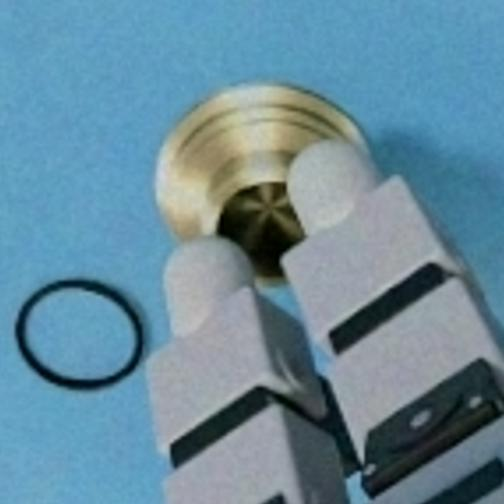

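Emit:
{"method": "execute_actions", "body": {
  "actions": [
    [[0,0,0,0,0,0,1.0,0.12,0.085,0.696,1.0,-0.12,0.085,0.696,1.0,-0.97,0.576,0.696,0.714,0.678,0.226,0.168,0.4,-0.8,0,0,0,0,0,0,0.754,0,0.576,0.696,0.754,0,0.576,0.696,0.754,0,0.576,0.696,0.714,0.678,0.226,0.168,0.4,-0.6]],
    [[0,0,0.03,0,0,0,1.0,0.12,0.085,0.696,1.0,-0.12,0.085,0.696,1.0,-0.97,0.576,0.696,0.714,0.678,0.226,0.168,0.4,-0.8,0,0,0,0,0,0,0.754,0,0.576,0.696,0.754,0,0.576,0.696,0.754,0,0.576,0.696,0.714,0.678,0.226,0.168,0.4,-0.6]],
    [[0,0,0.04,0,0,0,1.0,0.12,0.085,0.696,1.0,-0.12,0.085,0.696,1.0,-0.97,0.576,0.696,0.714,0.678,0.226,0.168,0.4,-0.8,0,0,0,0,0,0,0.754,0,0.576,0.696,0.754,0,0.576,0.696,0.754,0,0.576,0.696,0.714,0.678,0.226,0.168,0.4,-0.6]],
    [[0,0,0.04,0,0,0,1.0,0.12,0.085,0.696,1.0,-0.12,0.085,0.696,1.0,-0.97,0.576,0.696,0.714,0.678,0.226,0.168,0.4,-0.8,0,0,0,0,0,0,0.754,0,0.576,0.696,0.754,0,0.576,0.696,0.754,0,0.576,0.696,0.714,0.678,0.226,0.168,0.4,-0.6]]
  ],
  "cameras": ["cam_left_wrist"]
}}

Emit:
{"method": "zoom_image", "body": {
  "camera": "cam_left_wrist",
  "region": [250, 190, 350, 290]
}}

Scene clock: 2221.50 s.
left_arm: end_effector_position=(+0.2063, -0.1817, +0.1821) hand_goal=(+1.000, +0.120, +0.086, +0.696, +1.000, -0.120, +0.086, +0.696, +1.000, -0.970, +0.576, +0.696, +0.714, +0.678, +0.226, +0.168) hand_measured=(+0.992, +0.116, +0.088, +0.696, +0.992, -0.116, +0.090, +0.698, +0.996, -0.964, +0.576, +0.696, +0.714, +0.678, +0.220, +0.168) hand_current_ma=(-1, +0, +0, +0, -1, +0, +0, +0, +0, +0, +0, +0, +0, +0, -1, +0) hand_state=(goal, goal, goal, goal, goal, goal, goal, goal, goal, goal, goal, goal, goal, goal, goal, goal) hand_current_limit=0.40 hand_speed=-0.80 end_effector_quat_wxyz=(-0.016, +1.000, -0.003, -0.010) | right_arm: end_effector_position=(+0.3105, -0.6130, +0.3543) hand_goal=(+0.754, +0.000, +0.576, +0.696, +0.754, +0.000, +0.576, +0.696, +0.754, +0.000, +0.576, +0.696, +0.714, +0.678, +0.226, +0.168) hand_measured=(+0.750, +0.004, +0.576, +0.696, +0.750, +0.004, +0.576, +0.696, +0.750, +0.002, +0.576, +0.696, +0.710, +0.678, +0.226, +0.168) hand_current_ma=(-4, +3, +0, +0, -3, +3, +0, +0, -4, +2, +0, +0, -3, -1, +0, +0) hand_state=(goal, goal, goal, goal, goal, goal, goal, goal, goal, goal, goal, goal, goal, goal, goal, goal) hand_current_limit=0.40 hand_speed=-0.60 end_effector_quat_wxyz=(-0.027, +0.629, -0.167, +0.758)
Joint positions: left_arm=[-1.071 1.491 1.279 -1.396 0.001 0.497] | right_arm=[-0.935 0.976 0.647 0.531 -0.713 1.999]
Joint torques (N m): left_arm=[0.21 -12.98 13.31 -0.59 -0.02 -0.07] | right_arm=[-0.67 -5.07 13.96 1.7 0.07 0.06]
Motor temperatures (°C): left_arm=[31 36 48 31 29 30] | right_arm=[31 31 65 32 31 32]
Heat: left arm: hottest elbow 48 °C; right arm: hottest elbow 65 °C.
Hand target: left_arm +0.2135, -0.1955, +0.2047; +0.000, +1.000, -0.001, +0.000 | right_arm +0.3156, -0.6193, +0.3834; -0.019, +0.618, -0.153, +0.771
Off the commanded pose: left_arm 0.027 m, 2 deg | right_arm 0.030 m, 3 deg.
Step readings (end_effector_position of left_arm | right_arm):
0: (+0.2146, -0.1972, +0.1566) | (+0.3105, -0.6130, +0.3543)
1: (+0.2146, -0.1972, +0.1566) | (+0.3105, -0.6130, +0.3543)
2: (+0.2146, -0.1972, +0.1566) | (+0.3105, -0.6130, +0.3543)
4: (+0.2146, -0.1972, +0.1566) | (+0.3105, -0.6130, +0.3543)
8: (+0.2146, -0.1972, +0.1566) | (+0.3105, -0.6130, +0.3543)
15: (+0.2146, -0.1972, +0.1566) | (+0.3105, -0.6130, +0.3543)
16: (+0.2146, -0.1972, +0.1566) | (+0.3105, -0.6130, +0.3543)
17: (+0.2146, -0.1972, +0.1566) | (+0.3105, -0.6130, +0.3543)
19: (+0.2144, -0.1970, +0.1565) | (+0.3105, -0.6130, +0.3543)
23: (+0.2131, -0.1945, +0.1554) | (+0.3105, -0.6130, +0.3543)
30: (+0.2124, -0.1932, +0.1549) | (+0.3105, -0.6130, +0.3543)
31: (+0.2123, -0.1930, +0.1548) | (+0.3105, -0.6130, +0.3543)
32: (+0.2118, -0.1920, +0.1544) | (+0.3105, -0.6130, +0.3543)
34: (+0.2095, -0.1878, +0.1529) | (+0.3105, -0.6130, +0.3543)
38: (+0.2063, -0.1818, +0.1509) | (+0.3105, -0.6130, +0.3543)
45: (+0.2051, -0.1795, +0.1515) | (+0.3105, -0.6130, +0.3543)
46: (+0.2051, -0.1794, +0.1518) | (+0.3105, -0.6130, +0.3543)
47: (+0.2048, -0.1789, +0.1526) | (+0.3105, -0.6130, +0.3543)
49: (+0.2041, -0.1776, +0.1555) | (+0.3105, -0.6130, +0.3543)
53: (+0.2050, -0.1793, +0.1689) | (+0.3105, -0.6130, +0.3543)
60: (+0.2065, -0.1822, +0.1823) | (+0.3105, -0.6130, +0.3543)
Images, in order (width x height): cam_left_wrist 616x616.

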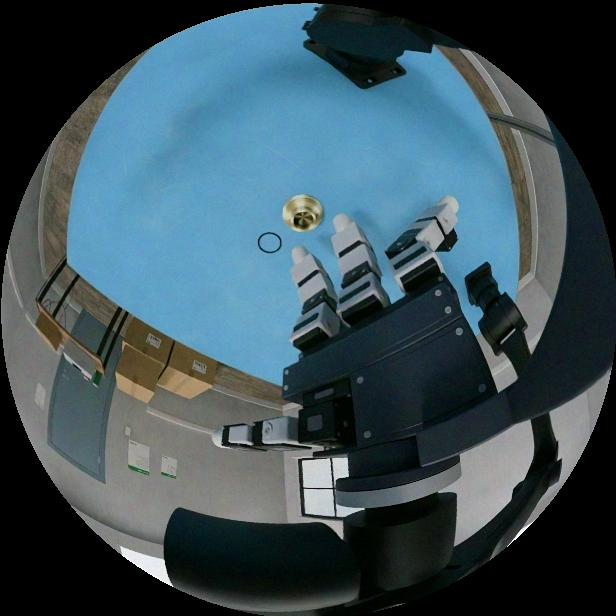

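Scaled by 5.040 from the camera's 616x616 image, which has a finer 880x880 frame.

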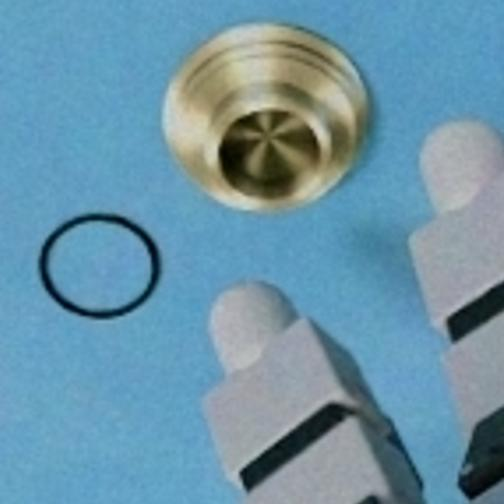

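Emit:
{"method": "execute_actions", "body": {
  "actions": [
    [[0.064,0.0104,0,0,0,0,0.754,0.23,0.576,-0.48,0.754,-0.23,0.576,-0.48,1.0,-0.97,0.576,0.696,0.714,0.678,0.226,0.168,0.4,-0.6,0,0,0,0,0,0,0.754,0,0.576,0.696,0.754,0,0.576,0.696,0.754,0,0.576,0.696,0.714,0.678,0.226,0.168,0.4,-0.6]],
    [[0.064,0.0104,0,0,0,0,0.754,0.23,0.576,-0.48,0.754,-0.23,0.576,-0.48,1.0,-0.97,0.576,0.696,0.714,0.678,0.226,0.168,0.4,-0.6,0,0,0,0,0,0,0.754,0,0.576,0.696,0.754,0,0.576,0.696,0.754,0,0.576,0.696,0.714,0.678,0.226,0.168,0.4,-0.6]],
    [[0,0,-0.06,0,0,0,0.754,0.23,0.576,-0.48,0.754,-0.23,0.576,-0.48,1.0,-0.97,0.576,0.696,0.714,0.678,0.226,0.168,0.4,-0.6,0,0,0,0,0,0,0.754,0,0.576,0.696,0.754,0,0.576,0.696,0.754,0,0.576,0.696,0.714,0.678,0.226,0.168,0.4,-0.6]],
    [[0,0,-0.05,0,0,0,0.754,0.23,0.576,-0.48,0.754,-0.23,0.576,-0.48,1.0,-0.97,0.576,0.696,0.714,0.678,0.226,0.168,0.4,-0.6,0,0,0,0,0,0,0.754,0,0.576,0.696,0.754,0,0.576,0.696,0.754,0,0.576,0.696,0.714,0.678,0.226,0.168,0.4,-0.6]]
  ],
  "cameras": ["cam_left_wrist"]
}}

Emit:
{"method": "zoom_image", "body": {
  "camera": "cam_left_wrist",
  "region": [270, 190, 370, 290]
}}

Scene clock: 2255.07 s.
left_arm: end_effector_position=(+0.2930, -0.1829, +0.1534) hand_goal=(+0.754, +0.230, +0.576, -0.480, +0.754, -0.230, +0.576, -0.480, +1.000, -0.970, +0.576, +0.696, +0.714, +0.678, +0.226, +0.168) hand_measured=(+0.754, +0.226, +0.574, -0.476, +0.754, -0.226, +0.574, -0.476, +0.996, -0.964, +0.576, +0.696, +0.714, +0.678, +0.220, +0.168) hand_current_ma=(+0, +0, +0, +0, +0, +0, +0, +0, +0, +0, +0, +0, +0, +0, -1, +0) hand_state=(goal, goal, goal, goal, goal, goal, goal, goal, goal, goal, goal, goal, goal, goal, goal, goal) hand_current_limit=0.40 hand_speed=-0.60 end_effector_quat_wxyz=(+0.007, +1.000, +0.006, +0.006) | right_arm: end_effector_position=(+0.3105, -0.6130, +0.3543) hand_goal=(+0.754, +0.000, +0.576, +0.696, +0.754, +0.000, +0.576, +0.696, +0.754, +0.000, +0.576, +0.696, +0.714, +0.678, +0.226, +0.168) hand_measured=(+0.750, +0.004, +0.576, +0.696, +0.750, +0.004, +0.576, +0.696, +0.750, +0.002, +0.576, +0.696, +0.710, +0.678, +0.226, +0.168) hand_current_ma=(-4, +3, +0, +0, -3, +3, +0, +0, -4, +2, +0, +0, -3, -1, +0, +0) hand_state=(goal, goal, goal, goal, goal, goal, goal, goal, goal, goal, goal, goal, goal, goal, goal, goal) hand_current_limit=0.40 hand_speed=-0.60 end_effector_quat_wxyz=(-0.027, +0.629, -0.167, +0.758)
Joint positions: left_arm=[-0.914 1.597 1.311 -1.266 -0.002 0.636] | right_arm=[-0.935 0.976 0.647 0.531 -0.713 1.999]
Joint torques (N m): left_arm=[-0.21 -13.27 7.87 0.47 0.14 0.14] | right_arm=[-0.62 -5.07 13.97 1.7 0.07 0.05]
Motor temperatures (°C): left_arm=[31 38 51 31 29 30] | right_arm=[31 31 65 32 31 32]
Heat: left arm: hottest elbow 51 °C; right arm: hottest elbow 65 °C.
Hand target: left_arm +0.2904, -0.1829, +0.1385; +0.000, +1.000, +0.000, +0.000 | right_arm +0.3156, -0.6193, +0.3834; -0.019, +0.618, -0.153, +0.771
Off the commanded pose: left_arm 0.015 m, 1 deg | right_arm 0.030 m, 3 deg.
Step readings (end_effector_position of left_arm | right_arm):
0: (+0.2063, -0.1817, +0.1821) | (+0.3105, -0.6130, +0.3543)
1: (+0.2063, -0.1816, +0.1821) | (+0.3105, -0.6130, +0.3543)
2: (+0.2069, -0.1813, +0.1822) | (+0.3105, -0.6130, +0.3543)
4: (+0.2116, -0.1801, +0.1835) | (+0.3105, -0.6130, +0.3543)
8: (+0.2327, -0.1755, +0.1895) | (+0.3105, -0.6130, +0.3543)
15: (+0.2451, -0.1734, +0.1916) | (+0.3105, -0.6130, +0.3543)
16: (+0.2449, -0.1735, +0.1912) | (+0.3105, -0.6130, +0.3543)
17: (+0.2459, -0.1734, +0.1909) | (+0.3105, -0.6130, +0.3543)
19: (+0.2501, -0.1741, +0.1905) | (+0.3105, -0.6130, +0.3543)
23: (+0.2706, -0.1715, +0.1902) | (+0.3105, -0.6130, +0.3543)
30: (+0.2821, -0.1670, +0.1887) | (+0.3105, -0.6130, +0.3543)
31: (+0.2818, -0.1672, +0.1889) | (+0.3105, -0.6130, +0.3543)
32: (+0.2818, -0.1674, +0.1888) | (+0.3105, -0.6130, +0.3543)
34: (+0.2838, -0.1702, +0.1890) | (+0.3105, -0.6130, +0.3543)
38: (+0.2889, -0.1773, +0.1866) | (+0.3105, -0.6130, +0.3543)
45: (+0.2911, -0.1803, +0.1821) | (+0.3105, -0.6130, +0.3543)
46: (+0.2912, -0.1805, +0.1822) | (+0.3105, -0.6130, +0.3543)
47: (+0.2916, -0.1810, +0.1816) | (+0.3105, -0.6130, +0.3543)
49: (+0.2933, -0.1833, +0.1791) | (+0.3105, -0.6130, +0.3543)
53: (+0.2926, -0.1823, +0.1656) | (+0.3105, -0.6130, +0.3543)
60: (+0.2927, -0.1825, +0.1532) | (+0.3105, -0.6130, +0.3543)
Images, in order (width x height): cam_left_wrist 616x616.

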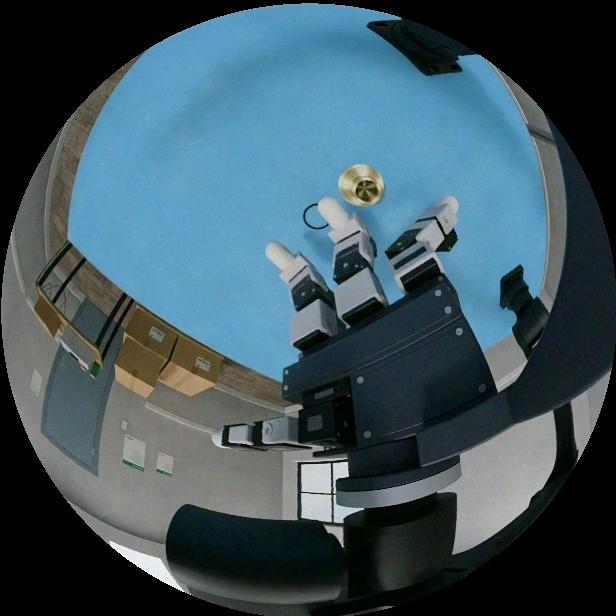

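Scaled by 5.040 from the camera's 616x616 image, which has a finer 880x880 frame.

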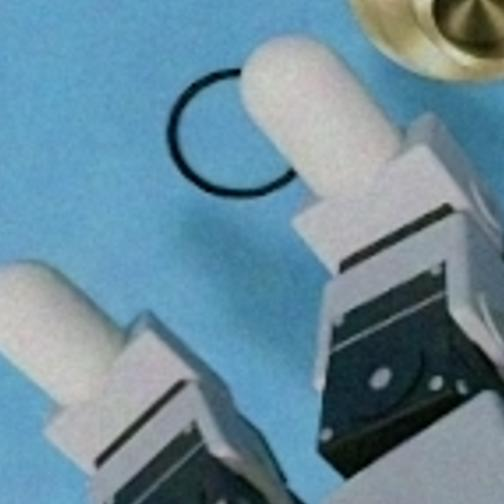

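Emit:
{"method": "execute_actions", "body": {
  "actions": [
    [[0,0,-0.04,0,0,0,0.754,0.23,0.576,-0.48,0.754,-0.23,0.576,-0.48,1.0,-0.97,0.576,0.696,0.714,0.678,0.226,0.168,0.4,-0.6,0,0,0,0,0,0,0.754,0,0.576,0.696,0.754,0,0.576,0.696,0.754,0,0.576,0.696,0.714,0.678,0.226,0.168,0.4,-0.6]],
    [[0,0,-0.035,0,0,0,0.754,0.23,0.576,-0.48,0.754,-0.23,0.576,-0.48,1.0,-0.97,0.576,0.696,0.714,0.678,0.226,0.168,0.4,-0.6,0,0,0,0,0,0,0.754,0,0.576,0.696,0.754,0,0.576,0.696,0.754,0,0.576,0.696,0.714,0.678,0.226,0.168,0.4,-0.6]]
  ],
  "cameras": ["cam_left_wrist"]
}}

Emit:
{"method": "zoom_image", "body": {
  "camera": "cam_left_wrist",
  "region": [270, 190, 370, 290]
}}

Scene clock: 2276.07 s.
left_arm: end_effector_position=(+0.2941, -0.1843, +0.1098) hand_goal=(+0.754, +0.230, +0.576, -0.480, +0.754, -0.230, +0.576, -0.480, +1.000, -0.970, +0.576, +0.696, +0.714, +0.678, +0.226, +0.168) hand_measured=(+0.754, +0.226, +0.574, -0.476, +0.754, -0.226, +0.574, -0.476, +0.996, -0.964, +0.576, +0.696, +0.714, +0.678, +0.220, +0.168) hand_current_ma=(+0, +0, +0, +0, +0, +0, +0, +0, +0, +0, +0, +0, +0, +0, -1, +0) hand_state=(goal, goal, goal, goal, goal, goal, goal, goal, goal, goal, goal, goal, goal, goal, goal, goal) hand_current_limit=0.40 hand_speed=-0.60 end_effector_quat_wxyz=(+0.008, +1.000, +0.006, +0.007) | right_arm: end_effector_position=(+0.3105, -0.6130, +0.3543) hand_goal=(+0.754, +0.000, +0.576, +0.696, +0.754, +0.000, +0.576, +0.696, +0.754, +0.000, +0.576, +0.696, +0.714, +0.678, +0.226, +0.168) hand_measured=(+0.750, +0.004, +0.576, +0.696, +0.750, +0.004, +0.576, +0.696, +0.750, +0.002, +0.576, +0.696, +0.710, +0.678, +0.226, +0.168) hand_current_ma=(-4, +3, +0, +0, -3, +3, +0, +0, -4, +2, +0, +0, -3, -1, +0, +0) hand_state=(goal, goal, goal, goal, goal, goal, goal, goal, goal, goal, goal, goal, goal, goal, goal, goal) hand_current_limit=0.40 hand_speed=-0.60 end_effector_quat_wxyz=(-0.027, +0.629, -0.167, +0.758)
Joint positions: left_arm=[-0.914 1.638 1.24 -1.151 -0.002 0.636] | right_arm=[-0.935 0.976 0.647 0.531 -0.713 1.999]
Joint torques (N m): left_arm=[-0.62 -13.45 7.45 0.49 0.13 0.16] | right_arm=[-0.67 -5.01 13.97 1.7 0.07 0.06]
Motor temperatures (°C): left_arm=[31 37 49 31 29 30] | right_arm=[31 31 65 32 31 32]
Heat: left arm: hottest elbow 49 °C; right arm: hottest elbow 65 °C.
Hand target: left_arm +0.2904, -0.1830, +0.0937; +0.000, +1.000, +0.000, +0.000 | right_arm +0.3156, -0.6193, +0.3834; -0.019, +0.618, -0.153, +0.771
Off the commanded pose: left_arm 0.017 m, 1 deg | right_arm 0.030 m, 3 deg.
Step readings (end_effector_position of left_arm | right_arm):
0: (+0.2930, -0.1829, +0.1534) | (+0.3105, -0.6130, +0.3543)
1: (+0.2931, -0.1830, +0.1534) | (+0.3105, -0.6130, +0.3543)
2: (+0.2934, -0.1834, +0.1527) | (+0.3105, -0.6130, +0.3543)
4: (+0.2942, -0.1845, +0.1504) | (+0.3105, -0.6130, +0.3543)
8: (+0.2933, -0.1833, +0.1394) | (+0.3105, -0.6130, +0.3543)
15: (+0.2934, -0.1834, +0.1305) | (+0.3105, -0.6130, +0.3543)
16: (+0.2935, -0.1836, +0.1306) | (+0.3105, -0.6130, +0.3543)
17: (+0.2939, -0.1841, +0.1302) | (+0.3105, -0.6130, +0.3543)
19: (+0.2949, -0.1854, +0.1287) | (+0.3105, -0.6130, +0.3543)
23: (+0.2940, -0.1843, +0.1187) | (+0.3105, -0.6130, +0.3543)
30: (+0.2938, -0.1839, +0.1096) | (+0.3105, -0.6130, +0.3543)
Images, in order (width x height): cam_left_wrist 616x616.

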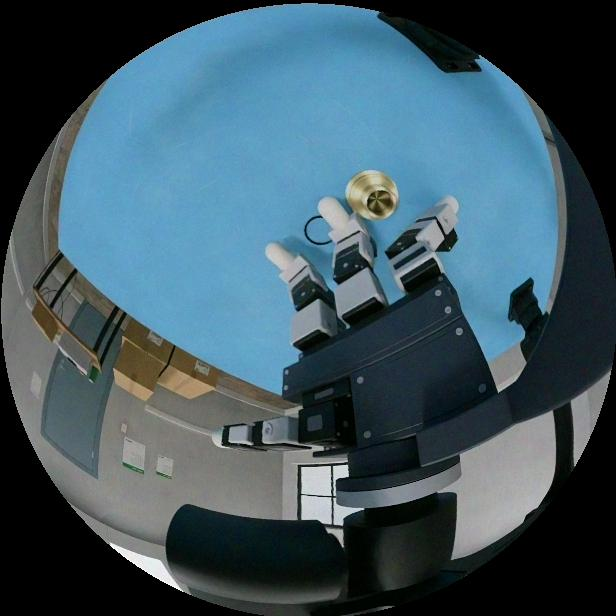

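Scaled by 5.040 from the camera's 616x616 image, which has a finer 880x880 frame.

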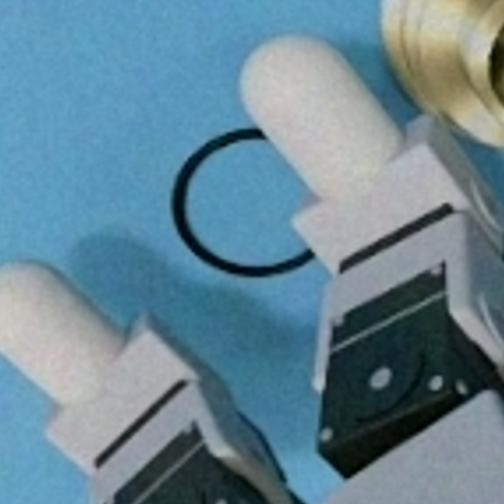

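Emit:
{"method": "execute_actions", "body": {
  "actions": [
    [[-0.0142,0.0027,-0.005,0,0,0,0.754,0.23,0.576,-0.48,0.754,-0.23,0.576,-0.48,1.0,-0.97,0.576,0.696,0.714,0.678,0.226,0.168,0.4,-0.6,0,0,0,0,0,0,0.754,0,0.576,0.696,0.754,0,0.576,0.696,0.754,0,0.576,0.696,0.714,0.678,0.226,0.168,0.4,-0.6]],
    [[0,0,-0.016,0,0,0,0.754,0.23,0.576,-0.48,0.754,-0.23,0.576,-0.48,1.0,-0.97,0.576,0.696,0.714,0.678,0.226,0.168,0.4,-0.6,0,0,0,0,0,0,0.754,0,0.576,0.696,0.754,0,0.576,0.696,0.754,0,0.576,0.696,0.714,0.678,0.226,0.168,0.4,-0.6]]
  ],
  "cameras": ["cam_left_wrist"]
}}

Emit:
{"method": "zoom_image", "body": {
  "camera": "cam_left_wrist",
  "region": [270, 190, 370, 290]
}}

Scene clock: 2307.07 s.
left_arm: end_effector_position=(+0.2909, -0.1833, +0.1009) hand_goal=(+0.754, +0.230, +0.576, -0.480, +0.754, -0.230, +0.576, -0.480, +1.000, -0.970, +0.576, +0.696, +0.714, +0.678, +0.226, +0.168) hand_measured=(+0.754, +0.226, +0.574, -0.476, +0.752, -0.238, +0.574, -0.484, +0.996, -0.964, +0.576, +0.696, +0.714, +0.678, +0.220, +0.168) hand_current_ma=(+0, +0, +0, +0, +0, -1, +0, +0, +0, +0, +0, +0, +0, +0, -1, +0) hand_state=(goal, goal, goal, goal, goal, goal, goal, goal, goal, goal, goal, goal, goal, goal, goal, goal) hand_current_limit=0.40 hand_speed=-0.60 end_effector_quat_wxyz=(+0.011, +1.000, +0.004, +0.009) | right_arm: end_effector_position=(+0.3105, -0.6130, +0.3543) hand_goal=(+0.754, +0.000, +0.576, +0.696, +0.754, +0.000, +0.576, +0.696, +0.754, +0.000, +0.576, +0.696, +0.714, +0.678, +0.226, +0.168) hand_measured=(+0.750, +0.004, +0.576, +0.696, +0.750, +0.004, +0.576, +0.696, +0.750, +0.002, +0.576, +0.696, +0.710, +0.678, +0.226, +0.168) hand_current_ma=(-4, +3, +0, +0, -3, +3, +0, +0, -4, +2, +0, +0, -3, -1, +0, +0) hand_state=(goal, goal, goal, goal, goal, goal, goal, goal, goal, goal, goal, goal, goal, goal, goal, goal) hand_current_limit=0.40 hand_speed=-0.60 end_effector_quat_wxyz=(-0.027, +0.629, -0.167, +0.758)
Joint positions: left_arm=[-0.917 1.638 1.213 -1.118 -0.002 0.636] | right_arm=[-0.935 0.976 0.647 0.531 -0.713 1.999]
Joint torques (N m): left_arm=[-0.97 -13.68 6.56 0.7 0.13 0] | right_arm=[-0.62 -5.07 13.96 1.7 0.07 0.05]
Motor temperatures (°C): left_arm=[31 36 49 31 29 30] | right_arm=[31 31 66 32 31 32]
Heat: left arm: hottest elbow 49 °C; right arm: hottest elbow 66 °C.
Hand target: left_arm +0.2817, -0.1813, +0.0810; +0.000, +1.000, +0.000, +0.000 | right_arm +0.3156, -0.6193, +0.3834; -0.019, +0.618, -0.153, +0.771
Off the commanded pose: left_arm 0.022 m, 2 deg | right_arm 0.030 m, 3 deg.
Step readings (end_effector_position of left_arm | right_arm):
0: (+0.2941, -0.1843, +0.1098) | (+0.3105, -0.6130, +0.3543)
1: (+0.2941, -0.1843, +0.1098) | (+0.3105, -0.6130, +0.3543)
2: (+0.2939, -0.1841, +0.1094) | (+0.3105, -0.6130, +0.3543)
4: (+0.2935, -0.1840, +0.1081) | (+0.3105, -0.6130, +0.3543)
8: (+0.2903, -0.1810, +0.1028) | (+0.3105, -0.6130, +0.3543)
15: (+0.2893, -0.1808, +0.1016) | (+0.3105, -0.6130, +0.3543)
16: (+0.2894, -0.1809, +0.1017) | (+0.3105, -0.6130, +0.3543)
17: (+0.2894, -0.1812, +0.1015) | (+0.3105, -0.6130, +0.3543)
19: (+0.2898, -0.1818, +0.1011) | (+0.3105, -0.6130, +0.3543)
23: (+0.2908, -0.1831, +0.1011) | (+0.3105, -0.6130, +0.3543)
30: (+0.2910, -0.1834, +0.1011) | (+0.3105, -0.6130, +0.3543)
Images, in order (width x height): cam_left_wrist 616x616.

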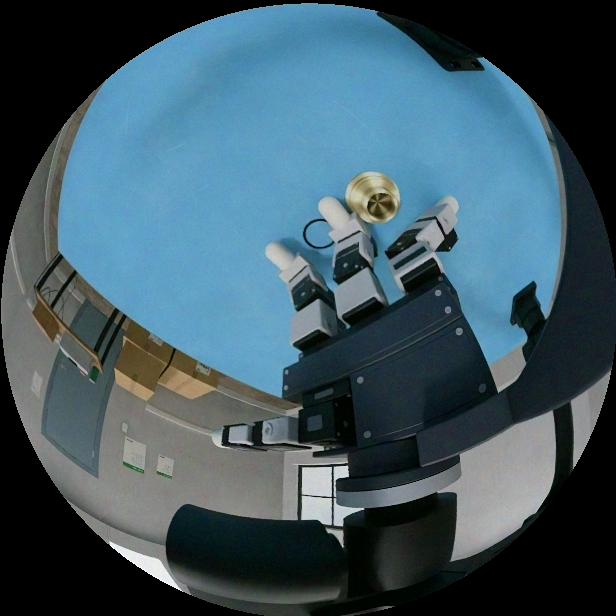

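Scaled by 5.040 from the camera's 616x616 image, which has a finer 880x880 frame.

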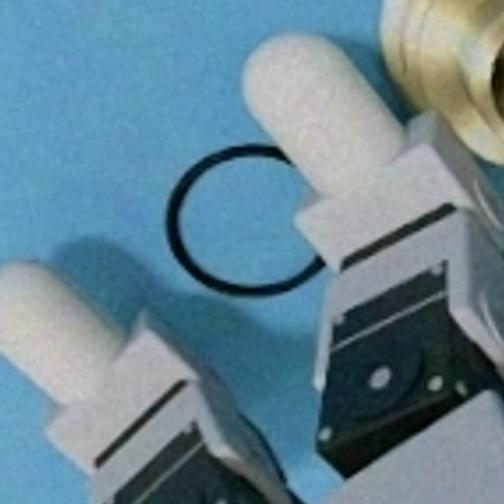

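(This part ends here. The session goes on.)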